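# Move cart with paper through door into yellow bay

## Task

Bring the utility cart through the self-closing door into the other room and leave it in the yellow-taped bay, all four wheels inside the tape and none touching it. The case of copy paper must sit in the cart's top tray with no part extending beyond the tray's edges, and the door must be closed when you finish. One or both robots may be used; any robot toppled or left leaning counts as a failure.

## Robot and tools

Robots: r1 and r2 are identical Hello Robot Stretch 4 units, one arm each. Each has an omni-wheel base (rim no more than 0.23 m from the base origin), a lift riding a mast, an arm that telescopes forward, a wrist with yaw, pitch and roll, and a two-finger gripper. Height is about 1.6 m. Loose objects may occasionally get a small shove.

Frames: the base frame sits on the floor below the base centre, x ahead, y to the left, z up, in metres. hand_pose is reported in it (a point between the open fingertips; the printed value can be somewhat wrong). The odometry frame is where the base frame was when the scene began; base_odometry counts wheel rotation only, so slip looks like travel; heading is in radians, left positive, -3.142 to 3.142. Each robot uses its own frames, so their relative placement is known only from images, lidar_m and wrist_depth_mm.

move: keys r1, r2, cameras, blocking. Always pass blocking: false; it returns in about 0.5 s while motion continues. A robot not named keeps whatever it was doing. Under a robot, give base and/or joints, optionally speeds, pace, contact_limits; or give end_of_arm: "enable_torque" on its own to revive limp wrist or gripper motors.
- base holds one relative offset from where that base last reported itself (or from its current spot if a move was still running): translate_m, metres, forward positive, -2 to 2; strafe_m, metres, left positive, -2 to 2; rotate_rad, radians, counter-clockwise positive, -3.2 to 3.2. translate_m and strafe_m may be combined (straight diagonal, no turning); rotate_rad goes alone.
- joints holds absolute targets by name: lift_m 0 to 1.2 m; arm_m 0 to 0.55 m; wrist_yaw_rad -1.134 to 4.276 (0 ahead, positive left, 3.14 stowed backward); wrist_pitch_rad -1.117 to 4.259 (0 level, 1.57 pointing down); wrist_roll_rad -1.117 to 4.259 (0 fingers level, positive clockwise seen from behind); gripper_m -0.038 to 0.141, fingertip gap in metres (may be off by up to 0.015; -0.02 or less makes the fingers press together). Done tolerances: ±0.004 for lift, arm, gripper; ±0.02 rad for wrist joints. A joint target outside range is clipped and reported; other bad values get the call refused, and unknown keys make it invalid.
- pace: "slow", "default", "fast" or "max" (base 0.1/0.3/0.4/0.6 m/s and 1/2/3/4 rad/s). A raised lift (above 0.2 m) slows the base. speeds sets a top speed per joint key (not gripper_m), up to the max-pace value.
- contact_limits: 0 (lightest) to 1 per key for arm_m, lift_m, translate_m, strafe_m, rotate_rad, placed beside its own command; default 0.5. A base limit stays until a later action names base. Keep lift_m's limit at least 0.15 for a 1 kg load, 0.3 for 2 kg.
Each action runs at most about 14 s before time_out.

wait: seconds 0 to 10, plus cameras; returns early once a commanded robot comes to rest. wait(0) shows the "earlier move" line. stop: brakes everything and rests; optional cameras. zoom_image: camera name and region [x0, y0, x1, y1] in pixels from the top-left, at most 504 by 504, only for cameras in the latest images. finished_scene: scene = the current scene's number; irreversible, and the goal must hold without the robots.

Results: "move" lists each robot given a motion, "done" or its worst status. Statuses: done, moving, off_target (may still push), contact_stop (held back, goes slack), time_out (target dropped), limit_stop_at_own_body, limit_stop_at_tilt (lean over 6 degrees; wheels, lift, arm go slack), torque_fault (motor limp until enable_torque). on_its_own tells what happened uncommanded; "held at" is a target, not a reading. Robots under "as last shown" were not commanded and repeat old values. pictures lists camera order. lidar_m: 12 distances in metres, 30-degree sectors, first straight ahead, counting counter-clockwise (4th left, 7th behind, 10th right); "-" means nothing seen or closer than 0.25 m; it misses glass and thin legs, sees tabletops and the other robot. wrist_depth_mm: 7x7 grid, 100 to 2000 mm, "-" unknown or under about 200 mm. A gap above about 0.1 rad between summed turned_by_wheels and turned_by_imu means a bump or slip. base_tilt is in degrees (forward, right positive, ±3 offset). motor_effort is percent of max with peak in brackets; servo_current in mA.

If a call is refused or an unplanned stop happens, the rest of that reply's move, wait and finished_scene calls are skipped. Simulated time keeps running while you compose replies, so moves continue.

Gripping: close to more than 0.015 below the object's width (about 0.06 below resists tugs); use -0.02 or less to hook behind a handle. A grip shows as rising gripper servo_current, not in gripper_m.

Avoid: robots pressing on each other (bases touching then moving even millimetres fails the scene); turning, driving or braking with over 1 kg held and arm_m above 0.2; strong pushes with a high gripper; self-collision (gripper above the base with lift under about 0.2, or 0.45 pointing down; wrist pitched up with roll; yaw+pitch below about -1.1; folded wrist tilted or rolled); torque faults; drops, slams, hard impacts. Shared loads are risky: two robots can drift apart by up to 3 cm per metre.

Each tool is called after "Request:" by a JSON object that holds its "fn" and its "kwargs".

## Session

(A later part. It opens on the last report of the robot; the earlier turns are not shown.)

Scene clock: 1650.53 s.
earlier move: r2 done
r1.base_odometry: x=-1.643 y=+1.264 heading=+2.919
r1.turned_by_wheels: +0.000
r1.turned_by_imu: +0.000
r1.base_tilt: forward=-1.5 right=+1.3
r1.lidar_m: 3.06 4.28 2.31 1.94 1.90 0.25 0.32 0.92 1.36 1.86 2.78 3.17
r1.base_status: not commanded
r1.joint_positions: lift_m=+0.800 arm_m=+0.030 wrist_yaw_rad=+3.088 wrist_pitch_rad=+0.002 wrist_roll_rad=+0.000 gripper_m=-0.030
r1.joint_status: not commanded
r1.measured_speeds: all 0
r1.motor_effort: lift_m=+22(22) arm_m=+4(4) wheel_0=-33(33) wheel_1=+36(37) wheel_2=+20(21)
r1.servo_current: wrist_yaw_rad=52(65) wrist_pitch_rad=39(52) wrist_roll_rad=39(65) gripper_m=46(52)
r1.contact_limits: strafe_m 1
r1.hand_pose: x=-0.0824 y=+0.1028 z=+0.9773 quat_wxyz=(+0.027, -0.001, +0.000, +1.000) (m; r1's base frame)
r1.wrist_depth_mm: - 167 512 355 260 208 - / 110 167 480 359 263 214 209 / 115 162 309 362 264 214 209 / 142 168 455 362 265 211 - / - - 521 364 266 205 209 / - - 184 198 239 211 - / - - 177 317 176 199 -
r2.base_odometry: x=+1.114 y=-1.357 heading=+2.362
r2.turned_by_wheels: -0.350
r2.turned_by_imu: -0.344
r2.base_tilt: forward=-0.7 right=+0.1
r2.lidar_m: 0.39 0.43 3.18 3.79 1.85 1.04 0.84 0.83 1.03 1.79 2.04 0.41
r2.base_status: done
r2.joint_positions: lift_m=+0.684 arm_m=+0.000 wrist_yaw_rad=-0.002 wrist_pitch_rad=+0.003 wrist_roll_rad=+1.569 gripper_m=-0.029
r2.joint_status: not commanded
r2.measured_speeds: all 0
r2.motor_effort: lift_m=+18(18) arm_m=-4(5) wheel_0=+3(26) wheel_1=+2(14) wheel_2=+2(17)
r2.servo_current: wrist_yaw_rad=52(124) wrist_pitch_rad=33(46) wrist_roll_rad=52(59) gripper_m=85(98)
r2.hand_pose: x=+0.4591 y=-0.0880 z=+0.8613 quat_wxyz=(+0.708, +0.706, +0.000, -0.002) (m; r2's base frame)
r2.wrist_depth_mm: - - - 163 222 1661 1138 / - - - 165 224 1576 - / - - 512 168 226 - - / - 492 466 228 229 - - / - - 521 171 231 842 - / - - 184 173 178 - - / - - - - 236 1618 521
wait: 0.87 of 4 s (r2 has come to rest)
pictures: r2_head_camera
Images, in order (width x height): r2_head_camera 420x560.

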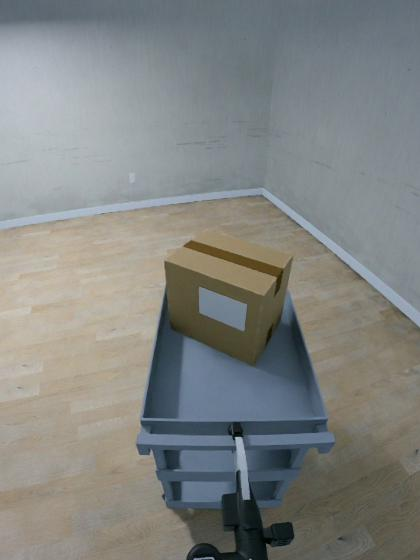

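Request:
{"fn": "move", "kwargs": {"blocking": false, "r2": {"base":{"strafe_m":0.5}}, "cameras": []}}

Request:
{"fn": "wait", "kwargs": {"seconds": 5, "cameras": []}}

Request:
{"fn": "move", "kwargs": {"blocking": false, "r2": {"base":{"rotate_rad":-0.7}}, "cameras": []}}

Request:
{"fn": "wait", "kwargs": {"seconds": 4, "cameras": ["r2_head_camera"]}}

Scene clock: 1659.23 s.
move: r2 moving
r1: as last shown
r1.lidar_m: 3.04 4.26 2.32 1.92 1.92 0.25 0.29 0.94 1.36 1.85 2.79 3.12
r1.servo_current: wrist_yaw_rad=46(65) wrist_pitch_rad=46(46) wrist_roll_rad=46(59) gripper_m=46(46)
r1.contact_limits: strafe_m 1
r1.wrist_depth_mm: - 167 512 357 262 209 - / 110 167 480 359 264 213 209 / 114 163 309 359 265 215 208 / 142 168 455 359 267 211 - / - - 521 364 266 205 211 / - - 185 198 239 211 - / - - 177 315 177 198 -
r2.base_odometry: x=+1.089 y=-1.383 heading=+2.362
r2.turned_by_wheels: +0.000
r2.turned_by_imu: +0.000
r2.base_tilt: forward=-0.6 right=+0.1
r2.lidar_m: 0.41 0.45 3.15 3.73 1.84 1.06 0.85 0.86 1.01 1.82 2.06 0.43
r2.base_status: strafe_m moving
r2.joint_positions: lift_m=+0.684 arm_m=+0.000 wrist_yaw_rad=-0.002 wrist_pitch_rad=+0.003 wrist_roll_rad=+1.569 gripper_m=-0.029
r2.joint_status: not commanded
r2.measured_speeds: translate_m=-0.001 strafe_m=+0.140 rotate_rad=+0.003 lift_m=+0.000 arm_m=+0.000 wrist_yaw_rad=+0.000 wrist_pitch_rad=+0.000 wrist_roll_rad=+0.000
r2.motor_effort: lift_m=+18(18) arm_m=-4(4) wheel_0=-16(17) wheel_1=+10(11) wheel_2=-1(1)
r2.servo_current: wrist_yaw_rad=52(52) wrist_pitch_rad=46(46) wrist_roll_rad=46(46) gripper_m=91(98)
r2.hand_pose: x=+0.4591 y=-0.0880 z=+0.8613 quat_wxyz=(+0.708, +0.706, +0.000, -0.002) (m; r2's base frame)
r2.wrist_depth_mm: - - - 161 219 1661 1138 / - - - 163 222 759 - / - - 500 166 225 - - / - - 469 228 228 - - / - - 525 171 231 842 - / - - 185 173 179 - - / - - - - - 1618 512
pictures: none
No camera images: "cameras" was empty.

Scene clock: 1661.73 s.
earlier move: r2 done
r1.base_odometry: x=-1.643 y=+1.264 heading=+2.919
r1.turned_by_wheels: +0.000
r1.turned_by_imu: +0.000
r1.base_tilt: forward=-1.6 right=+1.3
r1.lidar_m: 2.65 4.26 2.31 1.93 1.91 0.25 0.30 0.94 1.36 1.86 2.80 2.70
r1.base_status: not commanded
r1.joint_positions: lift_m=+0.800 arm_m=+0.030 wrist_yaw_rad=+3.088 wrist_pitch_rad=+0.002 wrist_roll_rad=+0.000 gripper_m=-0.030
r1.joint_status: not commanded
r1.measured_speeds: all 0
r1.motor_effort: lift_m=+22(22) arm_m=+4(4) wheel_0=-33(34) wheel_1=+37(37) wheel_2=+20(21)
r1.servo_current: wrist_yaw_rad=52(65) wrist_pitch_rad=46(46) wrist_roll_rad=39(72) gripper_m=52(52)
r1.contact_limits: strafe_m 1
r1.hand_pose: x=-0.0824 y=+0.1028 z=+0.9773 quat_wxyz=(+0.027, -0.001, +0.000, +1.000) (m; r1's base frame)
r1.wrist_depth_mm: - 167 512 359 260 209 - / 110 167 484 357 264 214 210 / 115 162 309 362 264 215 209 / 142 168 455 359 265 211 - / - - 521 364 265 204 210 / - - 183 198 239 211 - / - - 177 317 177 198 -
r2.base_odometry: x=+0.762 y=-1.713 heading=+2.362
r2.turned_by_wheels: +0.000
r2.turned_by_imu: -0.001
r2.base_tilt: forward=-0.7 right=+0.1
r2.lidar_m: 0.45 3.72 2.70 3.31 2.08 1.20 1.01 1.01 1.12 2.06 2.50 0.34
r2.base_status: done
r2.joint_positions: lift_m=+0.684 arm_m=+0.000 wrist_yaw_rad=-0.006 wrist_pitch_rad=+0.003 wrist_roll_rad=+1.569 gripper_m=-0.029
r2.joint_status: not commanded
r2.measured_speeds: all 0
r2.motor_effort: lift_m=+18(18) arm_m=-3(4) wheel_0=-4(20) wheel_1=+0(11) wheel_2=+0(2)
r2.servo_current: wrist_yaw_rad=39(65) wrist_pitch_rad=52(52) wrist_roll_rad=52(59) gripper_m=85(98)
r2.hand_pose: x=+0.4588 y=-0.0891 z=+0.8613 quat_wxyz=(+0.708, +0.706, -0.001, -0.003) (m; r2's base frame)
r2.wrist_depth_mm: - 364 370 - 148 - - / - 410 410 103 162 - - / - - 521 109 178 - - / - - - 126 198 - - / - - - 138 223 1576 508 / - - 185 163 178 1661 480 / - - - - - 1618 415
wait: 2.50 of 5 s (r2 has come to rest)
pictures: none
No camera images: "cameras" was empty.

Scene clock: 1662.23 s.
move: r2 moving
r1: as last shown
r1.base_tilt: forward=-1.5 right=+1.3
r1.lidar_m: 2.75 4.24 2.32 1.93 1.92 0.25 0.29 0.92 1.34 1.82 2.77 2.71
r1.motor_effort: lift_m=+22(22) arm_m=+3(4) wheel_0=-33(34) wheel_1=+37(37) wheel_2=+21(21)
r1.servo_current: wrist_yaw_rad=52(65) wrist_pitch_rad=39(46) wrist_roll_rad=65(65) gripper_m=46(52)
r1.contact_limits: strafe_m 1
r1.wrist_depth_mm: - 167 512 357 262 210 - / 110 168 480 359 264 214 209 / 114 162 309 359 263 216 210 / 142 168 455 364 265 211 - / - - 525 362 267 204 210 / - - 185 198 239 211 - / - - 177 317 177 199 -
r2.base_odometry: x=+0.762 y=-1.712 heading=+2.112
r2.turned_by_wheels: -0.250
r2.turned_by_imu: -0.241
r2.base_tilt: forward=-0.6 right=+0.1
r2.lidar_m: 0.41 0.46 3.91 2.71 3.26 1.46 1.04 1.00 1.05 1.45 2.50 0.40
r2.base_status: rotate_rad moving
r2.joint_positions: lift_m=+0.684 arm_m=+0.000 wrist_yaw_rad=+0.014 wrist_pitch_rad=+0.003 wrist_roll_rad=+1.569 gripper_m=-0.029
r2.joint_status: not commanded
r2.measured_speeds: translate_m=+0.003 strafe_m=-0.001 rotate_rad=-0.988 lift_m=+0.000 arm_m=+0.000 wrist_yaw_rad=+0.000 wrist_pitch_rad=+0.000 wrist_roll_rad=+0.000
r2.motor_effort: lift_m=+18(18) arm_m=-4(4) wheel_0=+18(21) wheel_1=+10(12) wheel_2=+17(17)
r2.servo_current: wrist_yaw_rad=72(91) wrist_pitch_rad=39(39) wrist_roll_rad=59(59) gripper_m=91(98)
r2.hand_pose: x=+0.4605 y=-0.0834 z=+0.8613 quat_wxyz=(+0.708, +0.706, +0.006, +0.004) (m; r2's base frame)
r2.wrist_depth_mm: - - - 133 188 - - / - - 469 139 196 - - / - 449 436 145 208 - - / - - 512 154 218 - - / - - 621 163 229 - - / - - 187 171 180 1708 525 / - - - - - - 480
pictures: none
No camera images: "cameras" was empty.

Scene clock: 1663.50 s.
earlier move: r2 done
r1.base_odometry: x=-1.643 y=+1.264 heading=+2.919
r1.turned_by_wheels: +0.000
r1.turned_by_imu: +0.000
r1.base_tilt: forward=-1.6 right=+1.3
r1.lidar_m: 2.87 4.25 2.30 1.94 1.92 0.25 0.30 0.92 1.37 1.83 2.79 2.69
r1.base_status: not commanded
r1.joint_positions: lift_m=+0.800 arm_m=+0.030 wrist_yaw_rad=+3.088 wrist_pitch_rad=+0.002 wrist_roll_rad=+0.000 gripper_m=-0.030
r1.joint_status: not commanded
r1.measured_speeds: all 0
r1.motor_effort: lift_m=+22(22) arm_m=+4(4) wheel_0=-33(34) wheel_1=+36(37) wheel_2=+20(21)
r1.servo_current: wrist_yaw_rad=52(72) wrist_pitch_rad=46(52) wrist_roll_rad=46(65) gripper_m=52(52)
r1.contact_limits: strafe_m 1
r1.hand_pose: x=-0.0824 y=+0.1028 z=+0.9773 quat_wxyz=(+0.027, -0.001, +0.000, +1.000) (m; r1's base frame)
r1.wrist_depth_mm: - 167 512 359 262 208 - / 110 167 484 359 263 214 210 / 114 163 307 364 265 214 209 / 143 168 455 362 265 211 - / - - 530 362 267 205 210 / - - 185 198 239 211 - / - - 177 315 177 199 -
r2.base_odometry: x=+0.762 y=-1.713 heading=+1.662
r2.turned_by_wheels: -0.450
r2.turned_by_imu: -0.438
r2.base_tilt: forward=-0.7 right=+0.0
r2.lidar_m: 0.27 0.30 3.73 2.75 2.73 3.08 1.34 1.01 0.99 1.05 1.60 0.46
r2.base_status: done
r2.joint_positions: lift_m=+0.684 arm_m=+0.000 wrist_yaw_rad=-0.003 wrist_pitch_rad=+0.003 wrist_roll_rad=+1.569 gripper_m=-0.029
r2.joint_status: not commanded
r2.measured_speeds: all 0
r2.motor_effort: lift_m=+18(18) arm_m=-4(5) wheel_0=-3(21) wheel_1=+3(12) wheel_2=+0(22)
r2.servo_current: wrist_yaw_rad=39(91) wrist_pitch_rad=39(52) wrist_roll_rad=52(65) gripper_m=91(98)
r2.hand_pose: x=+0.4591 y=-0.0883 z=+0.8613 quat_wxyz=(+0.708, +0.706, +0.000, -0.002) (m; r2's base frame)
r2.wrist_depth_mm: - - - 297 - 1708 1160 / - - - 325 342 351 351 / - - - 229 303 1661 1205 / - - - 206 270 1756 - / - - - 189 246 768 - / - 504 185 168 178 - - / - - 449 - 213 - -
wait: 1.27 of 4 s (r2 has come to rest)
pictures: r2_head_camera
Images, in order (width x height): r2_head_camera 420x560.

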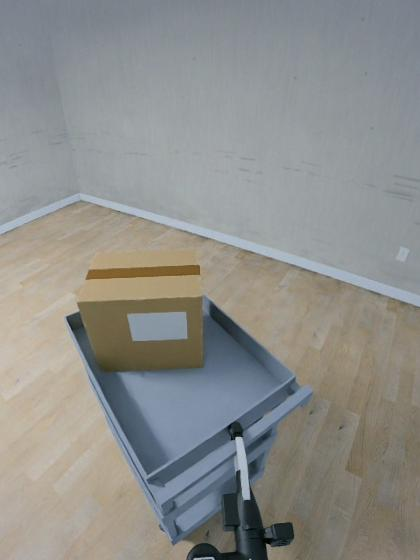

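Request:
{"fn": "move", "kwargs": {"blocking": false, "r2": {"base":{"strafe_m":0.6}}, "cameras": []}}

Request:
{"fn": "wait", "kwargs": {"seconds": 5, "cameras": []}}

Request:
{"fn": "move", "kwargs": {"blocking": false, "r2": {"base":{"rotate_rad":-0.3}}, "cameras": []}}

Request:
{"fn": "wait", "kwargs": {"seconds": 4, "cameras": ["r2_head_camera"]}}

Scene clock: 1678.00 s.
move: r2 moving
r1: as last shown
r1.lidar_m: 2.86 4.24 2.30 1.94 1.93 0.25 0.30 0.95 1.35 1.84 2.78 2.67
r1.motor_effort: lift_m=+22(22) arm_m=+4(4) wheel_0=-33(33) wheel_1=+36(37) wheel_2=+20(21)
r1.servo_current: wrist_yaw_rad=59(59) wrist_pitch_rad=33(46) wrist_roll_rad=59(65) gripper_m=39(46)
r1.contact_limits: strafe_m 1
r1.wrist_depth_mm: - 167 512 357 262 209 - / 110 168 480 357 264 213 210 / 115 163 309 359 264 215 208 / 143 169 449 359 265 211 - / - - 521 362 265 205 209 / - - 185 198 240 211 - / - - 177 315 177 198 -
r2.base_odometry: x=+0.726 y=-1.716 heading=+1.661
r2.turned_by_wheels: -0.001
r2.turned_by_imu: +0.000
r2.base_tilt: forward=-0.6 right=+0.1
r2.lidar_m: 0.29 0.31 3.70 2.73 2.67 3.16 1.37 1.06 1.03 1.07 1.62 0.47
r2.base_status: strafe_m moving
r2.joint_positions: lift_m=+0.684 arm_m=+0.000 wrist_yaw_rad=-0.007 wrist_pitch_rad=+0.003 wrist_roll_rad=+1.569 gripper_m=-0.029
r2.joint_status: not commanded
r2.measured_speeds: translate_m=+0.001 strafe_m=+0.141 rotate_rad=-0.006 lift_m=+0.000 arm_m=+0.000 wrist_yaw_rad=+0.000 wrist_pitch_rad=+0.000 wrist_roll_rad=+0.000
r2.motor_effort: lift_m=+18(18) arm_m=-4(4) wheel_0=-16(17) wheel_1=+9(11) wheel_2=-1(2)
r2.servo_current: wrist_yaw_rad=52(52) wrist_pitch_rad=39(46) wrist_roll_rad=52(52) gripper_m=91(91)
r2.hand_pose: x=+0.4587 y=-0.0893 z=+0.8613 quat_wxyz=(+0.708, +0.706, -0.001, -0.003) (m; r2's base frame)
r2.wrist_depth_mm: - - - 298 - 1756 1160 / - - - 315 345 353 353 / - - - 228 301 1708 488 / - - - 205 267 1863 - / - - - 186 245 778 - / - 488 185 167 179 - - / - - 452 - 211 - -
pictures: none
No camera images: "cameras" was empty.

Scene clock: 1680.83 s.
earlier move: r2 done
r1.base_odometry: x=-1.643 y=+1.264 heading=+2.919
r1.turned_by_wheels: +0.000
r1.turned_by_imu: +0.000
r1.base_tilt: forward=-1.6 right=+1.4
r1.lidar_m: 2.16 4.25 2.31 1.92 1.93 0.25 0.31 0.91 1.36 1.85 2.77 2.14
r1.base_status: not commanded
r1.joint_positions: lift_m=+0.800 arm_m=+0.030 wrist_yaw_rad=+3.088 wrist_pitch_rad=+0.002 wrist_roll_rad=+0.000 gripper_m=-0.030
r1.joint_status: not commanded
r1.measured_speeds: all 0
r1.motor_effort: lift_m=+22(22) arm_m=+4(4) wheel_0=-33(34) wheel_1=+36(37) wheel_2=+21(21)
r1.servo_current: wrist_yaw_rad=33(65) wrist_pitch_rad=33(52) wrist_roll_rad=59(65) gripper_m=46(52)
r1.contact_limits: strafe_m 1
r1.hand_pose: x=-0.0824 y=+0.1028 z=+0.9773 quat_wxyz=(+0.027, -0.001, +0.000, +1.000) (m; r1's base frame)
r1.wrist_depth_mm: - 167 517 355 260 208 - / 110 168 477 357 263 213 208 / 114 162 307 359 265 214 209 / 142 168 452 362 265 211 - / - - 521 364 266 205 209 / - - 184 198 238 212 - / - - 177 317 177 199 -
r2.base_odometry: x=+0.165 y=-1.767 heading=+1.662
r2.turned_by_wheels: +0.000
r2.turned_by_imu: -0.002
r2.base_tilt: forward=-0.7 right=+0.1
r2.lidar_m: 0.40 0.53 3.22 3.46 2.15 2.96 1.99 1.52 1.50 1.59 2.37 0.40
r2.base_status: done
r2.joint_positions: lift_m=+0.684 arm_m=+0.000 wrist_yaw_rad=-0.005 wrist_pitch_rad=+0.003 wrist_roll_rad=+1.569 gripper_m=-0.029
r2.joint_status: not commanded
r2.measured_speeds: all 0
r2.motor_effort: lift_m=+18(18) arm_m=-4(5) wheel_0=-2(20) wheel_1=+2(11) wheel_2=-1(2)
r2.servo_current: wrist_yaw_rad=46(65) wrist_pitch_rad=39(52) wrist_roll_rad=52(59) gripper_m=91(98)
r2.hand_pose: x=+0.4589 y=-0.0889 z=+0.8613 quat_wxyz=(+0.708, +0.706, -0.001, -0.003) (m; r2's base frame)
r2.wrist_depth_mm: - - 512 - 181 - - / - 459 433 132 192 - - / - 462 449 141 204 - - / - - 535 149 216 - - / - - - 160 227 - - / - - 186 169 179 1661 496 / - - - - - 1661 1182
wait: 2.83 of 5 s (r2 has come to rest)
pictures: none
No camera images: "cameras" was empty.

Scene clock: 1681.33 s.
move: r2 moving
r1: as last shown
r1.base_tilt: forward=-1.5 right=+1.3
r1.lidar_m: 2.14 4.28 2.32 1.95 1.92 0.25 0.29 0.93 1.37 1.84 2.78 2.16
r1.motor_effort: lift_m=+22(22) arm_m=+4(4) wheel_0=-33(33) wheel_1=+36(37) wheel_2=+21(21)
r1.servo_current: wrist_yaw_rad=39(65) wrist_pitch_rad=39(52) wrist_roll_rad=46(59) gripper_m=46(52)
r1.contact_limits: strafe_m 1
r1.wrist_depth_mm: - 167 508 357 263 208 - / 110 167 484 357 263 214 210 / 115 162 310 359 265 214 209 / 142 169 452 362 266 212 - / - - 521 364 266 205 209 / - - 184 198 239 211 - / - - 177 317 177 198 -
r2.base_odometry: x=+0.165 y=-1.767 heading=+1.437
r2.turned_by_wheels: -0.225
r2.turned_by_imu: -0.218
r2.base_tilt: forward=-0.7 right=+0.1
r2.lidar_m: 0.39 0.44 3.25 3.28 2.13 2.91 2.50 1.64 1.51 1.53 1.89 0.44
r2.base_status: rotate_rad moving
r2.joint_positions: lift_m=+0.684 arm_m=+0.000 wrist_yaw_rad=+0.011 wrist_pitch_rad=+0.003 wrist_roll_rad=+1.569 gripper_m=-0.029
r2.joint_status: not commanded
r2.measured_speeds: translate_m=-0.001 strafe_m=-0.001 rotate_rad=-0.591 lift_m=+0.000 arm_m=+0.000 wrist_yaw_rad=-0.018 wrist_pitch_rad=+0.000 wrist_roll_rad=+0.000
r2.motor_effort: lift_m=+18(18) arm_m=-4(5) wheel_0=+6(16) wheel_1=+3(11) wheel_2=+13(18)
r2.servo_current: wrist_yaw_rad=65(78) wrist_pitch_rad=39(46) wrist_roll_rad=52(52) gripper_m=98(98)
r2.hand_pose: x=+0.4603 y=-0.0842 z=+0.8613 quat_wxyz=(+0.708, +0.706, +0.005, +0.003) (m; r2's base frame)
r2.wrist_depth_mm: - - - 166 224 1661 1182 / - - - 167 225 798 - / - - 521 169 228 - - / - 484 466 228 230 - - / - - 517 171 232 842 - / - - 185 173 180 - - / - - - - 236 - -
pictures: none
No camera images: "cameras" was empty.

Scene clock: 1682.10 s.
earlier move: r2 done
r1.base_odometry: x=-1.643 y=+1.264 heading=+2.919
r1.turned_by_wheels: +0.000
r1.turned_by_imu: +0.000
r1.base_tilt: forward=-1.6 right=+1.2
r1.lidar_m: 2.12 4.26 2.30 1.94 1.92 0.25 0.28 0.93 1.34 1.83 2.80 2.16
r1.base_status: not commanded
r1.joint_positions: lift_m=+0.800 arm_m=+0.030 wrist_yaw_rad=+3.088 wrist_pitch_rad=+0.002 wrist_roll_rad=+0.000 gripper_m=-0.030
r1.joint_status: not commanded
r1.measured_speeds: all 0
r1.motor_effort: lift_m=+22(22) arm_m=+4(4) wheel_0=-33(33) wheel_1=+36(37) wheel_2=+20(21)
r1.servo_current: wrist_yaw_rad=59(65) wrist_pitch_rad=39(52) wrist_roll_rad=52(65) gripper_m=46(52)
r1.contact_limits: strafe_m 1
r1.hand_pose: x=-0.0824 y=+0.1028 z=+0.9773 quat_wxyz=(+0.027, -0.001, +0.000, +1.000) (m; r1's base frame)
r1.wrist_depth_mm: - 167 512 359 262 208 - / 110 168 477 357 264 214 209 / 114 162 307 362 264 215 210 / 143 168 459 362 265 211 - / - - 525 364 267 205 209 / - - 185 198 239 211 - / - - 177 317 177 199 -
r2.base_odometry: x=+0.165 y=-1.767 heading=+1.362
r2.turned_by_wheels: -0.074
r2.turned_by_imu: -0.072
r2.base_tilt: forward=-0.7 right=+0.1
r2.lidar_m: 0.36 0.38 3.24 3.26 2.13 2.96 2.77 1.73 1.50 1.49 1.74 0.42
r2.base_status: done
r2.joint_positions: lift_m=+0.684 arm_m=+0.000 wrist_yaw_rad=-0.001 wrist_pitch_rad=+0.003 wrist_roll_rad=+1.569 gripper_m=-0.029
r2.joint_status: not commanded
r2.measured_speeds: all 0
r2.motor_effort: lift_m=+18(18) arm_m=-5(5) wheel_0=+2(16) wheel_1=+2(11) wheel_2=+2(18)
r2.servo_current: wrist_yaw_rad=46(78) wrist_pitch_rad=39(46) wrist_roll_rad=46(59) gripper_m=91(98)
r2.hand_pose: x=+0.4592 y=-0.0878 z=+0.8613 quat_wxyz=(+0.708, +0.706, +0.001, -0.002) (m; r2's base frame)
r2.wrist_depth_mm: - - - 191 254 1576 1182 / - - - 187 250 1661 530 / - - - 183 244 768 - / - - 488 179 240 842 - / - - 480 177 235 - - / - - 186 173 179 - - / - - 559 - 226 - -
wait: 0.77 of 4 s (r2 has come to rest)
pictures: r2_head_camera
Images, in order (width x height): r2_head_camera 420x560.

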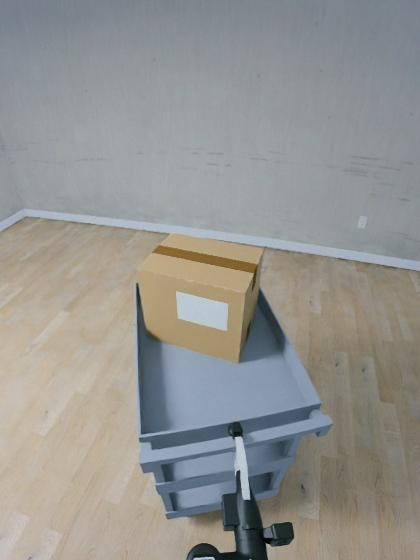

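Request:
{"fn": "move", "kwargs": {"blocking": false, "r2": {"base":{"translate_m":-0.4,"strafe_m":0.5}}, "cameras": []}}

Request:
{"fn": "wait", "kwargs": {"seconds": 5, "cameras": []}}

Request:
{"fn": "move", "kwargs": {"blocking": false, "r2": {"base":{"rotate_rad":-0.29}}, "cameras": []}}

Request:
{"fn": "wait", "kwargs": {"seconds": 4, "cameras": ["r2_head_camera","r1_head_camera","r1_head_left_camera","r1_head_right_camera"]}}

Scene clock: 1692.27 s.
move: r2 moving
r1: as last shown
r1.base_tilt: forward=-1.6 right=+1.3
r1.lidar_m: 2.12 4.27 2.32 1.94 1.93 0.25 0.31 0.91 1.36 1.83 2.79 2.11
r1.motor_effort: lift_m=+22(22) arm_m=+4(4) wheel_0=-33(33) wheel_1=+37(37) wheel_2=+20(21)
r1.servo_current: wrist_yaw_rad=59(59) wrist_pitch_rad=39(46) wrist_roll_rad=46(52) gripper_m=39(46)
r1.contact_limits: strafe_m 1
r1.wrist_depth_mm: - 167 512 359 262 208 - / 111 168 480 357 263 213 210 / 114 162 309 362 264 215 209 / 142 168 452 362 266 211 - / - - 525 362 266 205 209 / - - 185 198 239 211 - / - - 177 317 177 199 -
r2.base_odometry: x=+0.137 y=-1.781 heading=+1.363
r2.turned_by_wheels: +0.000
r2.turned_by_imu: +0.001
r2.base_tilt: forward=-0.7 right=+0.0
r2.lidar_m: 0.36 0.38 3.22 3.24 2.13 2.94 2.89 1.72 1.50 1.51 1.76 0.44
r2.base_status: translate_m moving; strafe_m moving
r2.joint_positions: lift_m=+0.684 arm_m=+0.000 wrist_yaw_rad=-0.001 wrist_pitch_rad=+0.003 wrist_roll_rad=+1.569 gripper_m=-0.029
r2.joint_status: not commanded
r2.measured_speeds: translate_m=-0.076 strafe_m=+0.096 rotate_rad=-0.007 lift_m=+0.000 arm_m=+0.000 wrist_yaw_rad=+0.000 wrist_pitch_rad=+0.000 wrist_roll_rad=+0.000
r2.motor_effort: lift_m=+18(18) arm_m=-4(5) wheel_0=-14(16) wheel_1=+6(8) wheel_2=+12(13)
r2.servo_current: wrist_yaw_rad=46(59) wrist_pitch_rad=46(46) wrist_roll_rad=46(52) gripper_m=85(91)
r2.hand_pose: x=+0.4592 y=-0.0878 z=+0.8613 quat_wxyz=(+0.708, +0.706, +0.001, -0.002) (m; r2's base frame)
r2.wrist_depth_mm: - - - 188 250 1708 1182 / - - - 185 246 1708 525 / - - - 182 242 831 - / - - 469 179 238 831 - / - - 488 177 235 - - / - - 185 173 179 - - / - - 574 - 227 - -
pictures: none
No camera images: "cameras" was empty.

Scene clock: 1695.37 s.
earlier move: r2 done
r1.base_odometry: x=-1.643 y=+1.264 heading=+2.919
r1.turned_by_wheels: +0.000
r1.turned_by_imu: +0.000
r1.base_tilt: forward=-1.5 right=+1.3
r1.lidar_m: 1.49 4.27 2.31 1.94 1.91 0.25 0.31 0.90 1.33 1.85 2.77 1.49
r1.base_status: not commanded
r1.joint_positions: lift_m=+0.800 arm_m=+0.030 wrist_yaw_rad=+3.088 wrist_pitch_rad=+0.002 wrist_roll_rad=+0.000 gripper_m=-0.030
r1.joint_status: not commanded
r1.measured_speeds: all 0
r1.motor_effort: lift_m=+22(22) arm_m=+4(4) wheel_0=-33(34) wheel_1=+36(37) wheel_2=+20(21)
r1.servo_current: wrist_yaw_rad=65(65) wrist_pitch_rad=46(46) wrist_roll_rad=46(65) gripper_m=46(52)
r1.contact_limits: strafe_m 1
r1.hand_pose: x=-0.0824 y=+0.1028 z=+0.9773 quat_wxyz=(+0.027, -0.001, +0.000, +1.000) (m; r1's base frame)
r1.wrist_depth_mm: - 167 512 357 262 208 - / 111 167 484 362 263 214 209 / 115 163 307 359 265 216 209 / 142 168 459 364 265 211 - / - - 517 362 268 205 210 / - - 185 198 238 212 - / - - 177 319 177 200 -
r2.base_odometry: x=-0.407 y=-2.055 heading=+1.362
r2.turned_by_wheels: +0.000
r2.turned_by_imu: -0.003
r2.base_tilt: forward=-0.7 right=+0.1
r2.lidar_m: 0.47 3.26 2.90 2.91 1.52 1.71 2.44 2.10 1.86 1.86 0.42 0.33
r2.base_status: done
r2.joint_positions: lift_m=+0.684 arm_m=+0.000 wrist_yaw_rad=-0.003 wrist_pitch_rad=+0.003 wrist_roll_rad=+1.569 gripper_m=-0.029
r2.joint_status: not commanded
r2.measured_speeds: all 0
r2.motor_effort: lift_m=+18(18) arm_m=-4(5) wheel_0=-3(17) wheel_1=+2(8) wheel_2=+1(13)
r2.servo_current: wrist_yaw_rad=52(65) wrist_pitch_rad=39(59) wrist_roll_rad=39(59) gripper_m=85(104)
r2.hand_pose: x=+0.4591 y=-0.0884 z=+0.8613 quat_wxyz=(+0.708, +0.706, +0.000, -0.002) (m; r2's base frame)
r2.wrist_depth_mm: - 404 - - - - - / - - - - - - - / - - - - - - - / - - - - - 1397 504 / - - - - 220 1618 469 / - - 186 130 173 1397 421 / - - - - - 1537 1182
wait: 3.10 of 5 s (r2 has come to rest)
pictures: none
No camera images: "cameras" was empty.

Scene clock: 1695.87 s.
move: r2 moving
r1: as last shown
r1.base_tilt: forward=-1.6 right=+1.3
r1.lidar_m: 1.51 4.25 2.31 1.91 1.92 0.25 0.29 0.95 1.36 1.83 2.78 1.46
r1.motor_effort: lift_m=+22(22) arm_m=+4(4) wheel_0=-33(33) wheel_1=+36(37) wheel_2=+20(21)
r1.servo_current: wrist_yaw_rad=59(65) wrist_pitch_rad=46(46) wrist_roll_rad=46(59) gripper_m=39(46)
r1.contact_limits: strafe_m 1
r1.wrist_depth_mm: - 167 512 357 263 208 - / 110 168 480 357 264 214 209 / 115 162 307 362 263 216 209 / 143 169 452 366 265 211 - / - - 521 362 266 205 209 / - - 185 198 239 211 - / - - 177 317 177 199 -
r2.base_odometry: x=-0.407 y=-2.055 heading=+1.142
r2.turned_by_wheels: -0.220
r2.turned_by_imu: -0.212
r2.base_tilt: forward=-0.7 right=+0.0
r2.lidar_m: 0.45 3.62 2.93 2.91 1.70 1.51 2.42 2.42 1.90 1.84 2.02 0.35
r2.base_status: rotate_rad moving
r2.joint_positions: lift_m=+0.684 arm_m=+0.000 wrist_yaw_rad=+0.018 wrist_pitch_rad=+0.003 wrist_roll_rad=+1.569 gripper_m=-0.029
r2.joint_status: not commanded
r2.measured_speeds: translate_m=+0.002 strafe_m=-0.004 rotate_rad=-0.560 lift_m=+0.000 arm_m=+0.000 wrist_yaw_rad=+0.000 wrist_pitch_rad=+0.000 wrist_roll_rad=+0.000
r2.motor_effort: lift_m=+18(18) arm_m=-4(5) wheel_0=+22(23) wheel_1=+8(12) wheel_2=+11(14)
r2.servo_current: wrist_yaw_rad=111(111) wrist_pitch_rad=46(46) wrist_roll_rad=39(59) gripper_m=85(98)
r2.hand_pose: x=+0.4609 y=-0.0822 z=+0.8613 quat_wxyz=(+0.708, +0.706, +0.008, +0.005) (m; r2's base frame)
r2.wrist_depth_mm: - 347 340 - 129 - - / - 421 424 - 141 - - / - - 564 - 164 - - / - - - 102 183 549 - / - - - 121 212 1618 500 / - - 202 139 178 1618 455 / - - - - 357 355 368
pictures: none
No camera images: "cameras" was empty.

Scene clock: 1696.70 s.
earlier move: r2 done
r1.base_odometry: x=-1.643 y=+1.264 heading=+2.919
r1.turned_by_wheels: +0.000
r1.turned_by_imu: +0.000
r1.base_tilt: forward=-1.6 right=+1.3
r1.lidar_m: 1.50 4.28 2.30 1.92 1.90 0.25 0.30 0.95 1.36 1.83 2.79 1.49
r1.base_status: not commanded
r1.joint_positions: lift_m=+0.800 arm_m=+0.030 wrist_yaw_rad=+3.088 wrist_pitch_rad=+0.002 wrist_roll_rad=+0.000 gripper_m=-0.030
r1.joint_status: not commanded
r1.measured_speeds: all 0
r1.motor_effort: lift_m=+22(22) arm_m=+4(4) wheel_0=-33(33) wheel_1=+36(37) wheel_2=+21(21)
r1.servo_current: wrist_yaw_rad=52(65) wrist_pitch_rad=39(46) wrist_roll_rad=39(59) gripper_m=46(52)
r1.contact_limits: strafe_m 1
r1.hand_pose: x=-0.0824 y=+0.1028 z=+0.9773 quat_wxyz=(+0.027, -0.001, +0.000, +1.000) (m; r1's base frame)
r1.wrist_depth_mm: - 168 512 355 262 208 - / 110 167 477 362 264 214 210 / 115 162 309 362 264 215 209 / 142 168 455 359 265 211 - / - - 525 364 265 204 210 / - - 185 198 238 211 - / - - 177 317 177 199 -
r2.base_odometry: x=-0.407 y=-2.055 heading=+1.072
r2.turned_by_wheels: -0.070
r2.turned_by_imu: -0.068
r2.base_tilt: forward=-0.7 right=+0.1
r2.lidar_m: 0.43 3.56 3.00 2.89 3.06 1.51 2.42 2.54 1.92 1.85 1.94 0.37
r2.base_status: done
r2.joint_positions: lift_m=+0.684 arm_m=+0.000 wrist_yaw_rad=-0.001 wrist_pitch_rad=+0.003 wrist_roll_rad=+1.569 gripper_m=-0.029
r2.joint_status: not commanded
r2.measured_speeds: all 0
r2.motor_effort: lift_m=+18(18) arm_m=-4(5) wheel_0=-1(23) wheel_1=+1(12) wheel_2=-2(14)
r2.servo_current: wrist_yaw_rad=39(111) wrist_pitch_rad=39(46) wrist_roll_rad=39(65) gripper_m=98(98)
r2.hand_pose: x=+0.4592 y=-0.0877 z=+0.8613 quat_wxyz=(+0.708, +0.706, +0.001, -0.001) (m; r2's base frame)
r2.wrist_depth_mm: - 421 415 112 167 - - / - 399 402 121 178 - - / - - 480 128 192 - - / - - 597 138 207 - - / - - - 151 224 1708 - / - - 185 168 178 1618 480 / - - - - 267 - 1182
wait: 0.83 of 4 s (r2 has come to rest)
pictures: r1_head_camera, r1_head_left_camera, r1_head_right_camera, r2_head_camera
Images, in order (width x height): r1_head_camera 420x560, r1_head_left_camera 420x672, r1_head_right_camera 420x672, r2_head_camera 420x560.

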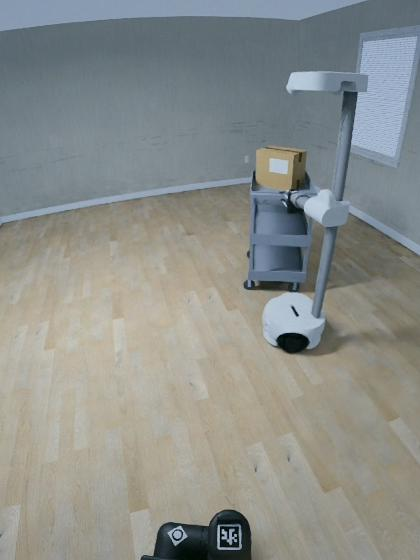

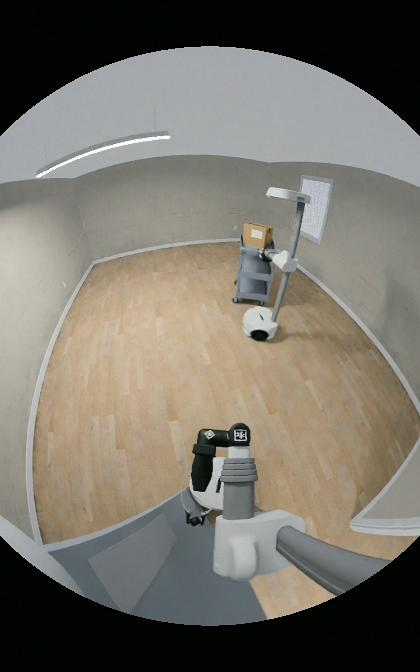

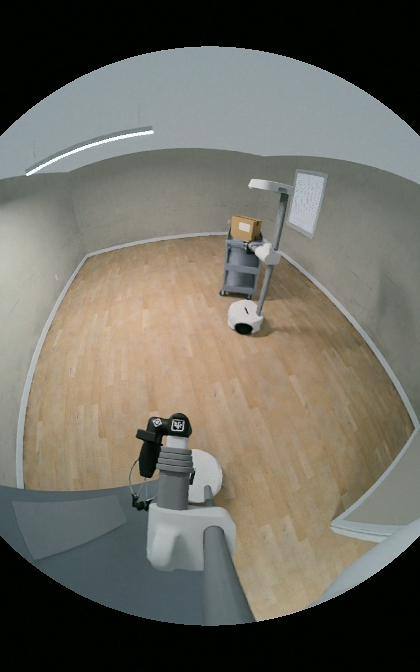

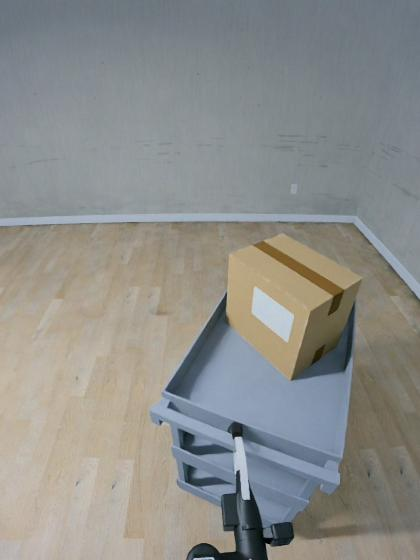

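Request:
{"fn": "move", "kwargs": {"blocking": false, "r2": {"base":{"translate_m":-0.5,"strafe_m":0.44}}, "cameras": []}}

Request:
{"fn": "wait", "kwargs": {"seconds": 6, "cameras": ["r1_head_camera","r2_head_camera"]}}

Scene clock: 1708.47 s.
move: r2 moving
r1: as last shown
r1.lidar_m: 1.46 4.25 2.31 1.92 1.93 0.25 0.31 0.92 1.36 1.84 2.78 1.48
r1.motor_effort: lift_m=+22(22) arm_m=+4(4) wheel_0=-33(33) wheel_1=+36(37) wheel_2=+20(21)
r1.servo_current: wrist_yaw_rad=52(65) wrist_pitch_rad=39(52) wrist_roll_rad=33(59) gripper_m=52(52)
r1.contact_limits: strafe_m 1
r1.wrist_depth_mm: - 167 517 359 263 209 - / 110 168 477 359 264 214 209 / 115 162 307 362 265 216 210 / 142 168 452 362 265 211 - / - - 521 362 266 205 209 / - - 185 199 238 211 - / - - 176 315 177 199 -
r2.base_odometry: x=-0.437 y=-2.067 heading=+1.072
r2.turned_by_wheels: +0.000
r2.turned_by_imu: +0.000
r2.base_tilt: forward=-0.7 right=+0.1
r2.lidar_m: 0.44 3.56 2.98 2.87 3.04 1.46 2.39 2.50 1.96 1.85 1.96 0.39
r2.base_status: translate_m moving; strafe_m moving
r2.joint_positions: lift_m=+0.684 arm_m=+0.000 wrist_yaw_rad=-0.003 wrist_pitch_rad=+0.003 wrist_roll_rad=+1.569 gripper_m=-0.029
r2.joint_status: not commanded
r2.measured_speeds: translate_m=-0.098 strafe_m=+0.086 rotate_rad=+0.004 lift_m=+0.000 arm_m=+0.000 wrist_yaw_rad=-0.010 wrist_pitch_rad=+0.000 wrist_roll_rad=+0.000
r2.motor_effort: lift_m=+18(18) arm_m=-4(4) wheel_0=-18(18) wheel_1=+3(5) wheel_2=+12(13)
r2.servo_current: wrist_yaw_rad=46(52) wrist_pitch_rad=39(46) wrist_roll_rad=46(59) gripper_m=91(98)
r2.hand_pose: x=+0.4591 y=-0.0882 z=+0.8613 quat_wxyz=(+0.708, +0.706, +0.000, -0.002) (m; r2's base frame)
r2.wrist_depth_mm: - 442 439 118 175 - - / - 410 402 126 185 - - / - - 473 135 197 - - / - - 580 144 211 - - / - - - 158 227 1863 - / - - 186 171 179 1618 496 / - - - - - 1708 1182
pictures: none
No camera images: "cameras" was empty.

Scene clock: 1711.60 s.
earlier move: r2 done
r1.base_odometry: x=-1.643 y=+1.264 heading=+2.919
r1.turned_by_wheels: +0.000
r1.turned_by_imu: +0.000
r1.base_tilt: forward=-1.6 right=+1.3
r1.lidar_m: 0.84 4.24 2.32 1.93 1.92 0.25 0.29 0.94 1.35 1.84 2.79 0.87
r1.base_status: not commanded
r1.joint_positions: lift_m=+0.800 arm_m=+0.030 wrist_yaw_rad=+3.088 wrist_pitch_rad=+0.002 wrist_roll_rad=+0.000 gripper_m=-0.030
r1.joint_status: not commanded
r1.measured_speeds: all 0
r1.motor_effort: lift_m=+22(22) arm_m=+4(4) wheel_0=-33(34) wheel_1=+36(37) wheel_2=+20(21)
r1.servo_current: wrist_yaw_rad=72(72) wrist_pitch_rad=39(52) wrist_roll_rad=33(65) gripper_m=52(52)
r1.contact_limits: strafe_m 1
r1.hand_pose: x=-0.0824 y=+0.1028 z=+0.9773 quat_wxyz=(+0.027, -0.001, +0.000, +1.000) (m; r1's base frame)
r1.wrist_depth_mm: - 167 512 357 263 208 - / 111 168 480 357 263 214 208 / 114 162 309 362 265 215 209 / 143 168 455 362 265 211 - / - - 521 364 266 205 209 / - - 185 198 239 211 - / - - 177 317 177 198 -
r2.base_odometry: x=-1.032 y=-2.284 heading=+1.073
r2.turned_by_wheels: +0.000
r2.turned_by_imu: -0.003
r2.base_tilt: forward=-0.7 right=+0.1
r2.lidar_m: 0.44 3.49 2.56 2.45 2.57 0.85 1.97 2.00 2.33 2.26 0.33 0.31
r2.base_status: done
r2.joint_positions: lift_m=+0.684 arm_m=+0.000 wrist_yaw_rad=-0.005 wrist_pitch_rad=+0.003 wrist_roll_rad=+1.569 gripper_m=-0.029
r2.joint_status: not commanded
r2.measured_speeds: all 0
r2.motor_effort: lift_m=+18(18) arm_m=-4(4) wheel_0=-2(20) wheel_1=+4(6) wheel_2=+1(13)
r2.servo_current: wrist_yaw_rad=52(65) wrist_pitch_rad=39(52) wrist_roll_rad=46(59) gripper_m=91(98)
r2.hand_pose: x=+0.4589 y=-0.0889 z=+0.8613 quat_wxyz=(+0.708, +0.706, -0.001, -0.003) (m; r2's base frame)
r2.wrist_depth_mm: - 399 - - - 116 - / - - 521 - - - - / - - - - 151 156 - / - - - - 179 1397 504 / - - - - 220 1618 469 / - - 185 138 178 1618 379 / - - - - - 1618 1182
wait: 3.13 of 6 s (r2 has come to rest)
pictures: r1_head_camera, r2_head_camera
Images, in order (width x height): r1_head_camera 420x560, r2_head_camera 420x560.

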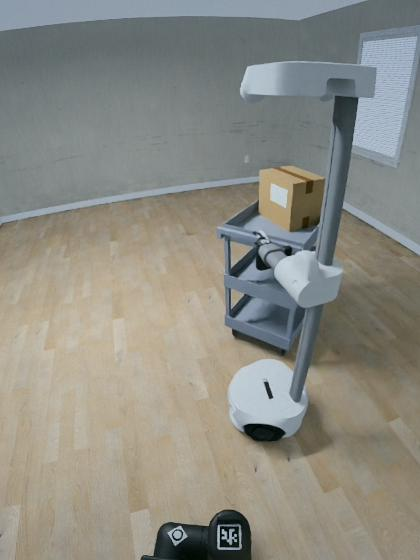

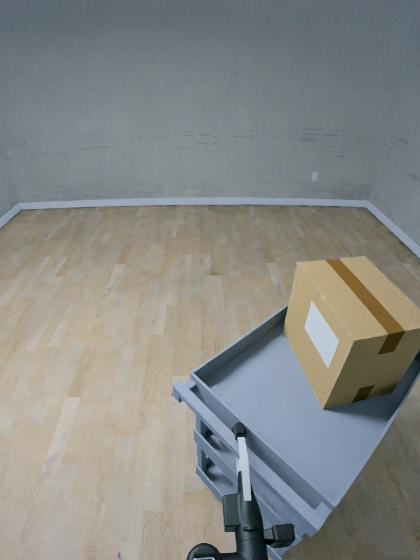

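Request:
{"fn": "move", "kwargs": {"blocking": false, "r2": {"base":{"translate_m":-0.5}}, "cameras": []}}

Request:
{"fn": "wait", "kwargs": {"seconds": 6, "cameras": ["r1_head_camera","r2_head_left_camera","r2_head_right_camera"]}}

Scene clock: 1717.70 s.
move: r2 moving
r1: as last shown
r1.lidar_m: 0.81 4.27 2.32 1.93 1.91 0.25 0.30 0.96 1.38 1.81 2.79 0.81
r1.motor_effort: lift_m=+22(22) arm_m=+4(4) wheel_0=-32(34) wheel_1=+37(37) wheel_2=+21(21)
r1.servo_current: wrist_yaw_rad=52(72) wrist_pitch_rad=46(46) wrist_roll_rad=59(59) gripper_m=46(46)
r1.contact_limits: strafe_m 1
r1.wrist_depth_mm: - 167 517 357 263 208 - / 110 167 480 359 264 214 210 / 115 162 309 359 265 216 208 / 142 169 452 359 265 211 - / - - 521 359 265 205 210 / - - 185 198 239 212 - / - - 177 317 177 198 -
r2.base_odometry: x=-1.047 y=-2.312 heading=+1.072
r2.turned_by_wheels: +0.000
r2.turned_by_imu: +0.000
r2.base_tilt: forward=-0.7 right=+0.1
r2.lidar_m: 0.46 3.46 2.54 2.47 2.60 0.84 1.93 1.96 2.37 2.28 0.40 0.32
r2.base_status: translate_m moving
r2.joint_positions: lift_m=+0.684 arm_m=+0.000 wrist_yaw_rad=-0.003 wrist_pitch_rad=+0.003 wrist_roll_rad=+1.569 gripper_m=-0.029
r2.joint_status: not commanded
r2.measured_speeds: translate_m=-0.122 strafe_m=-0.001 rotate_rad=+0.002 lift_m=+0.000 arm_m=+0.000 wrist_yaw_rad=+0.001 wrist_pitch_rad=+0.000 wrist_roll_rad=+0.000
r2.motor_effort: lift_m=+18(18) arm_m=-4(4) wheel_0=-9(11) wheel_1=-9(10) wheel_2=+13(14)
r2.servo_current: wrist_yaw_rad=52(65) wrist_pitch_rad=39(46) wrist_roll_rad=59(59) gripper_m=91(98)
r2.hand_pose: x=+0.4591 y=-0.0883 z=+0.8613 quat_wxyz=(+0.708, +0.706, +0.000, -0.002) (m; r2's base frame)
r2.wrist_depth_mm: - 397 - - - 114 - / - - 512 - - - - / - - - - 151 - - / - - - - 185 1397 512 / - - - - 220 1618 469 / - - 186 131 177 1618 424 / - - - - - 1618 1160
pictures: none
No camera images: "cameras" was empty.

Scene clock: 1720.33 s.
earlier move: r2 done
r1.base_odometry: x=-1.643 y=+1.264 heading=+2.919
r1.turned_by_wheels: +0.000
r1.turned_by_imu: +0.000
r1.base_tilt: forward=-1.5 right=+1.3
r1.lidar_m: 1.01 4.26 2.31 1.94 1.91 0.25 0.31 0.88 1.35 1.84 0.51 0.47
r1.base_status: not commanded
r1.joint_positions: lift_m=+0.800 arm_m=+0.030 wrist_yaw_rad=+3.088 wrist_pitch_rad=+0.002 wrist_roll_rad=+0.000 gripper_m=-0.030
r1.joint_status: not commanded
r1.measured_speeds: all 0
r1.motor_effort: lift_m=+22(22) arm_m=+3(4) wheel_0=-32(34) wheel_1=+36(37) wheel_2=+21(21)
r1.servo_current: wrist_yaw_rad=46(72) wrist_pitch_rad=39(52) wrist_roll_rad=46(65) gripper_m=46(52)
r1.contact_limits: strafe_m 1
r1.hand_pose: x=-0.0824 y=+0.1028 z=+0.9773 quat_wxyz=(+0.027, -0.001, +0.000, +1.000) (m; r1's base frame)
r1.wrist_depth_mm: - 167 508 357 260 209 - / 110 167 484 359 263 215 208 / 115 162 306 359 265 214 209 / 142 168 455 362 266 211 - / - - 525 364 267 205 210 / - - 185 198 238 211 - / - - 177 317 177 199 -
r2.base_odometry: x=-1.271 y=-2.723 heading=+1.072
r2.turned_by_wheels: +0.000
r2.turned_by_imu: +0.001
r2.base_tilt: forward=-0.7 right=+0.1
r2.lidar_m: 0.45 3.44 2.59 2.49 0.47 0.48 1.46 1.49 2.06 2.27 2.38 0.37
r2.base_status: done
r2.joint_positions: lift_m=+0.684 arm_m=+0.000 wrist_yaw_rad=+0.001 wrist_pitch_rad=+0.003 wrist_roll_rad=+1.569 gripper_m=-0.029
r2.joint_status: not commanded
r2.measured_speeds: all 0
r2.motor_effort: lift_m=+18(18) arm_m=-4(4) wheel_0=-1(11) wheel_1=-2(10) wheel_2=+2(17)
r2.servo_current: wrist_yaw_rad=39(65) wrist_pitch_rad=39(46) wrist_roll_rad=52(59) gripper_m=91(98)
r2.hand_pose: x=+0.4594 y=-0.0872 z=+0.8613 quat_wxyz=(+0.708, +0.706, +0.001, -0.001) (m; r2's base frame)
r2.wrist_depth_mm: - 384 382 104 157 - - / - 407 407 112 170 - - / - - 500 119 185 - - / - - - 131 202 - - / - - - 145 223 1808 521 / - - 185 165 178 1576 480 / - - - - - - 1205
wait: 2.63 of 6 s (r2 has come to rest)
pictures: r1_head_camera, r2_head_left_camera, r2_head_right_camera
Images, in order (width x height): r1_head_camera 420x560, r2_head_left_camera 420x672, r2_head_right_camera 420x672.

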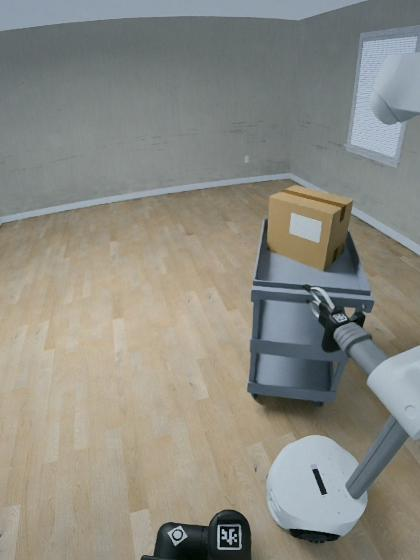

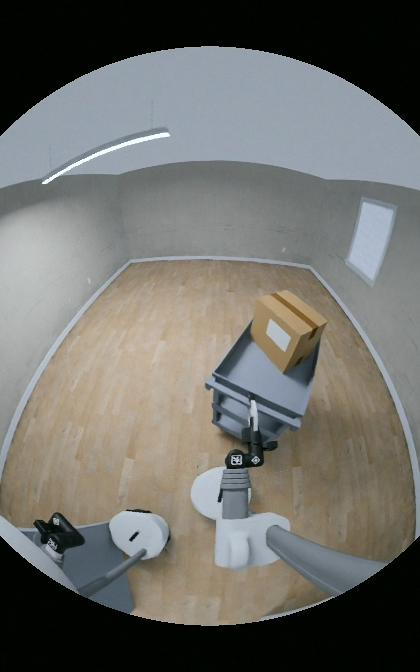

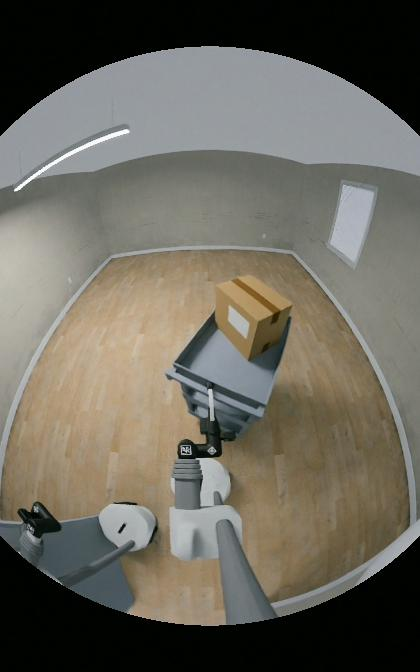

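Request:
{"fn": "move", "kwargs": {"blocking": false, "r2": {"base":{"translate_m":-0.5}}, "cameras": []}}

Request:
{"fn": "wait", "kwargs": {"seconds": 6, "cameras": ["r2_head_left_camera"]}}

Scene clock: 1724.30 s.
move: r2 moving
r1: as last shown
r1.base_tilt: forward=-1.6 right=+1.3
r1.lidar_m: 0.97 4.26 2.32 1.90 1.93 0.25 0.28 0.95 1.35 1.81 0.49 0.43
r1.motor_effort: lift_m=+22(22) arm_m=+4(4) wheel_0=-33(33) wheel_1=+36(37) wheel_2=+20(21)
r1.servo_current: wrist_yaw_rad=52(59) wrist_pitch_rad=46(46) wrist_roll_rad=59(59) gripper_m=46(52)
r1.contact_limits: strafe_m 1
r1.wrist_depth_mm: - 167 512 355 262 208 - / 110 168 477 357 264 214 209 / 114 163 307 359 265 215 209 / 142 168 455 362 263 211 - / - - 517 364 265 204 209 / - - 184 198 239 211 - / - - 177 315 177 199 -
r2.base_odometry: x=-1.286 y=-2.751 heading=+1.073
r2.turned_by_wheels: +0.000
r2.turned_by_imu: +0.001
r2.base_tilt: forward=-0.6 right=+0.1
r2.lidar_m: 0.45 3.44 2.58 0.58 0.46 0.52 1.45 1.43 2.01 2.28 2.37 0.36
r2.base_status: translate_m moving
r2.joint_positions: lift_m=+0.684 arm_m=+0.000 wrist_yaw_rad=+0.001 wrist_pitch_rad=+0.003 wrist_roll_rad=+1.569 gripper_m=-0.029
r2.joint_status: not commanded
r2.measured_speeds: translate_m=-0.122 strafe_m=+0.000 rotate_rad=+0.003 lift_m=+0.000 arm_m=+0.000 wrist_yaw_rad=+0.000 wrist_pitch_rad=+0.000 wrist_roll_rad=+0.000
r2.motor_effort: lift_m=+18(18) arm_m=-4(4) wheel_0=-10(12) wheel_1=-8(9) wheel_2=+15(15)
r2.servo_current: wrist_yaw_rad=33(52) wrist_pitch_rad=39(46) wrist_roll_rad=33(52) gripper_m=85(98)
r2.hand_pose: x=+0.4594 y=-0.0872 z=+0.8613 quat_wxyz=(+0.708, +0.706, +0.001, -0.001) (m; r2's base frame)
r2.wrist_depth_mm: - 397 392 104 161 - - / - 407 404 116 174 - - / - - 496 123 187 - - / - - 634 134 204 - - / - - - 147 224 1756 525 / - - 185 167 178 1618 469 / - - - - - 1708 1205
pictures: none
No camera images: "cameras" was empty.

Scene clock: 1726.93 s.
earlier move: r2 done
r1.base_odometry: x=-1.643 y=+1.264 heading=+2.919
r1.turned_by_wheels: +0.000
r1.turned_by_imu: +0.000
r1.base_tilt: forward=-1.6 right=+1.3
r1.lidar_m: 0.83 4.24 2.31 1.90 1.90 0.25 0.32 0.97 1.37 0.34 0.33 0.50
r1.base_status: not commanded
r1.joint_positions: lift_m=+0.800 arm_m=+0.030 wrist_yaw_rad=+3.088 wrist_pitch_rad=+0.002 wrist_roll_rad=+0.000 gripper_m=-0.030
r1.joint_status: not commanded
r1.measured_speeds: all 0
r1.motor_effort: lift_m=+22(22) arm_m=+4(4) wheel_0=-33(34) wheel_1=+36(37) wheel_2=+20(21)
r1.servo_current: wrist_yaw_rad=46(72) wrist_pitch_rad=46(59) wrist_roll_rad=39(65) gripper_m=39(52)
r1.contact_limits: strafe_m 1
r1.hand_pose: x=-0.0824 y=+0.1028 z=+0.9773 quat_wxyz=(+0.027, -0.001, +0.000, +1.000) (m; r1's base frame)
r1.wrist_depth_mm: - 167 512 357 263 209 - / 110 168 477 359 264 214 210 / 115 162 309 362 264 214 210 / 142 168 455 362 265 211 - / - - 521 362 266 204 209 / - - 185 198 239 211 - / - - 177 317 177 200 -
r2.base_odometry: x=-1.510 y=-3.162 heading=+1.073
r2.turned_by_wheels: +0.000
r2.turned_by_imu: +0.000
r2.base_tilt: forward=-0.7 right=+0.0
r2.lidar_m: 0.41 0.46 0.37 0.34 0.52 0.91 3.98 0.98 1.36 2.24 2.38 0.41
r2.base_status: done
r2.joint_positions: lift_m=+0.684 arm_m=+0.000 wrist_yaw_rad=+0.001 wrist_pitch_rad=+0.003 wrist_roll_rad=+1.569 gripper_m=-0.029
r2.joint_status: not commanded
r2.measured_speeds: all 0
r2.motor_effort: lift_m=+18(18) arm_m=-4(4) wheel_0=-1(13) wheel_1=-2(10) wheel_2=+4(16)
r2.servo_current: wrist_yaw_rad=39(59) wrist_pitch_rad=33(46) wrist_roll_rad=46(65) gripper_m=98(98)
r2.hand_pose: x=+0.4594 y=-0.0872 z=+0.8613 quat_wxyz=(+0.708, +0.706, +0.001, -0.001) (m; r2's base frame)
r2.wrist_depth_mm: - - - 146 202 699 - / - - 508 151 208 768 - / - 459 442 155 215 - - / - - 500 162 222 842 - / - - 585 167 229 - - / - - 185 172 179 1756 - / - - - - - - 484
wait: 2.63 of 6 s (r2 has come to rest)
pictures: r2_head_left_camera
Images, in order (width x height): r2_head_left_camera 420x672.

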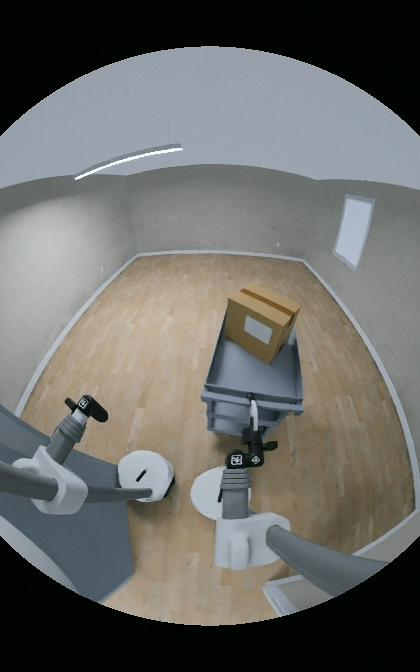

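Request:
{"fn": "move", "kwargs": {"blocking": false, "r2": {"base":{"translate_m":-0.6}}, "cameras": []}}

Request:
{"fn": "wait", "kwargs": {"seconds": 6, "cameras": ["r2_head_left_camera"]}}

Scene clock: 1732.10 s.
move: r2 moving
r1: as last shown
r1.lidar_m: 0.86 4.25 2.30 1.95 1.91 0.25 0.29 0.93 1.36 0.34 0.37 0.50
r1.servo_current: wrist_yaw_rad=59(59) wrist_pitch_rad=39(52) wrist_roll_rad=59(65) gripper_m=52(52)
r1.contact_limits: strafe_m 1
r1.wrist_depth_mm: - 167 517 357 262 209 - / 111 168 477 357 263 214 209 / 115 162 309 359 263 214 208 / 143 168 455 362 266 211 - / - - 521 362 267 204 209 / - - 184 198 239 212 - / - - 177 315 177 199 -
r2.base_odometry: x=-1.525 y=-3.190 heading=+1.073
r2.turned_by_wheels: +0.000
r2.turned_by_imu: +0.000
r2.base_tilt: forward=-0.7 right=+0.1
r2.lidar_m: 0.41 0.46 0.34 0.33 0.70 0.93 3.96 0.95 1.30 2.25 2.37 0.41
r2.base_status: translate_m moving
r2.joint_positions: lift_m=+0.684 arm_m=+0.000 wrist_yaw_rad=+0.001 wrist_pitch_rad=+0.003 wrist_roll_rad=+1.569 gripper_m=-0.029
r2.joint_status: not commanded
r2.measured_speeds: translate_m=-0.122 strafe_m=+0.001 rotate_rad=+0.000 lift_m=+0.000 arm_m=+0.000 wrist_yaw_rad=+0.000 wrist_pitch_rad=+0.000 wrist_roll_rad=+0.000
r2.motor_effort: lift_m=+18(18) arm_m=-4(4) wheel_0=-9(11) wheel_1=-7(9) wheel_2=+15(16)
r2.servo_current: wrist_yaw_rad=39(59) wrist_pitch_rad=46(52) wrist_roll_rad=46(52) gripper_m=91(91)
r2.hand_pose: x=+0.4594 y=-0.0872 z=+0.8613 quat_wxyz=(+0.708, +0.706, +0.001, -0.001) (m; r2's base frame)
r2.wrist_depth_mm: - - - 149 204 1430 - / - - 517 153 211 759 - / - 459 452 158 216 - - / - - 496 163 224 - - / - - 585 168 229 - - / - - 185 173 179 1708 - / - - - - - 1708 488
pictures: none
No camera images: "cameras" was empty.

Scene clock: 1735.07 s.
earlier move: r2 done
r1.base_odometry: x=-1.643 y=+1.264 heading=+2.919
r1.turned_by_wheels: +0.000
r1.turned_by_imu: +0.000
r1.base_tilt: forward=-1.6 right=+1.3
r1.lidar_m: 4.82 4.27 2.31 1.93 1.92 0.25 0.30 0.78 0.52 0.34 0.32 0.35
r1.base_status: not commanded
r1.joint_positions: lift_m=+0.800 arm_m=+0.030 wrist_yaw_rad=+3.088 wrist_pitch_rad=+0.002 wrist_roll_rad=+0.000 gripper_m=-0.030
r1.joint_status: not commanded
r1.measured_speeds: all 0
r1.motor_effort: lift_m=+22(22) arm_m=+4(4) wheel_0=-33(34) wheel_1=+37(37) wheel_2=+20(21)
r1.servo_current: wrist_yaw_rad=26(72) wrist_pitch_rad=46(52) wrist_roll_rad=39(65) gripper_m=46(52)
r1.contact_limits: strafe_m 1
r1.hand_pose: x=-0.0824 y=+0.1028 z=+0.9773 quat_wxyz=(+0.027, -0.001, +0.000, +1.000) (m; r1's base frame)
r1.wrist_depth_mm: - 167 512 355 260 208 - / 110 168 480 359 262 213 209 / 114 163 309 362 265 215 210 / 143 168 455 359 265 211 - / - - 525 362 265 205 210 / - - 185 198 239 211 - / - - 177 317 177 199 -
r2.base_odometry: x=-1.797 y=-3.689 heading=+1.072
r2.turned_by_wheels: +0.000
r2.turned_by_imu: +0.001
r2.base_tilt: forward=-0.7 right=+0.0
r2.lidar_m: 0.37 0.36 0.67 0.63 0.62 3.38 3.30 0.49 0.49 1.39 2.36 0.44
r2.base_status: done
r2.joint_positions: lift_m=+0.684 arm_m=+0.000 wrist_yaw_rad=+0.001 wrist_pitch_rad=+0.003 wrist_roll_rad=+1.569 gripper_m=-0.029
r2.joint_status: not commanded
r2.measured_speeds: all 0
r2.motor_effort: lift_m=+18(18) arm_m=-4(4) wheel_0=-2(11) wheel_1=-2(10) wheel_2=+2(16)
r2.servo_current: wrist_yaw_rad=46(65) wrist_pitch_rad=46(52) wrist_roll_rad=39(65) gripper_m=85(98)
r2.hand_pose: x=+0.4594 y=-0.0872 z=+0.8613 quat_wxyz=(+0.708, +0.706, +0.001, -0.001) (m; r2's base frame)
r2.wrist_depth_mm: - - - 199 263 1576 1160 / - - - 193 255 1661 525 / - - - 187 249 831 - / - - 496 182 242 842 - / - - 484 177 236 - - / - - 185 173 179 - - / - - 549 - 225 - -
wait: 2.97 of 6 s (r2 has come to rest)
pictures: r2_head_left_camera
Images, in order (width x height): r2_head_left_camera 420x672.

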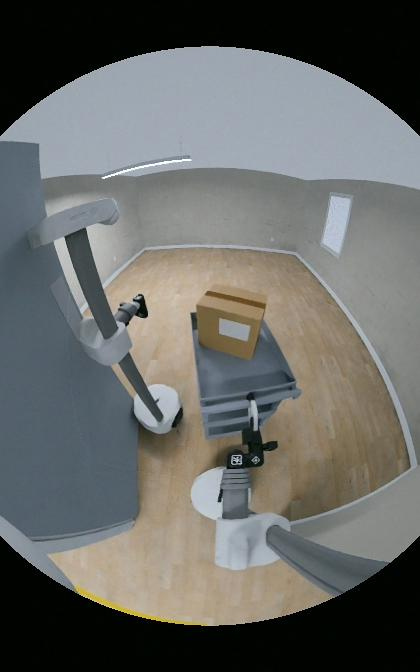

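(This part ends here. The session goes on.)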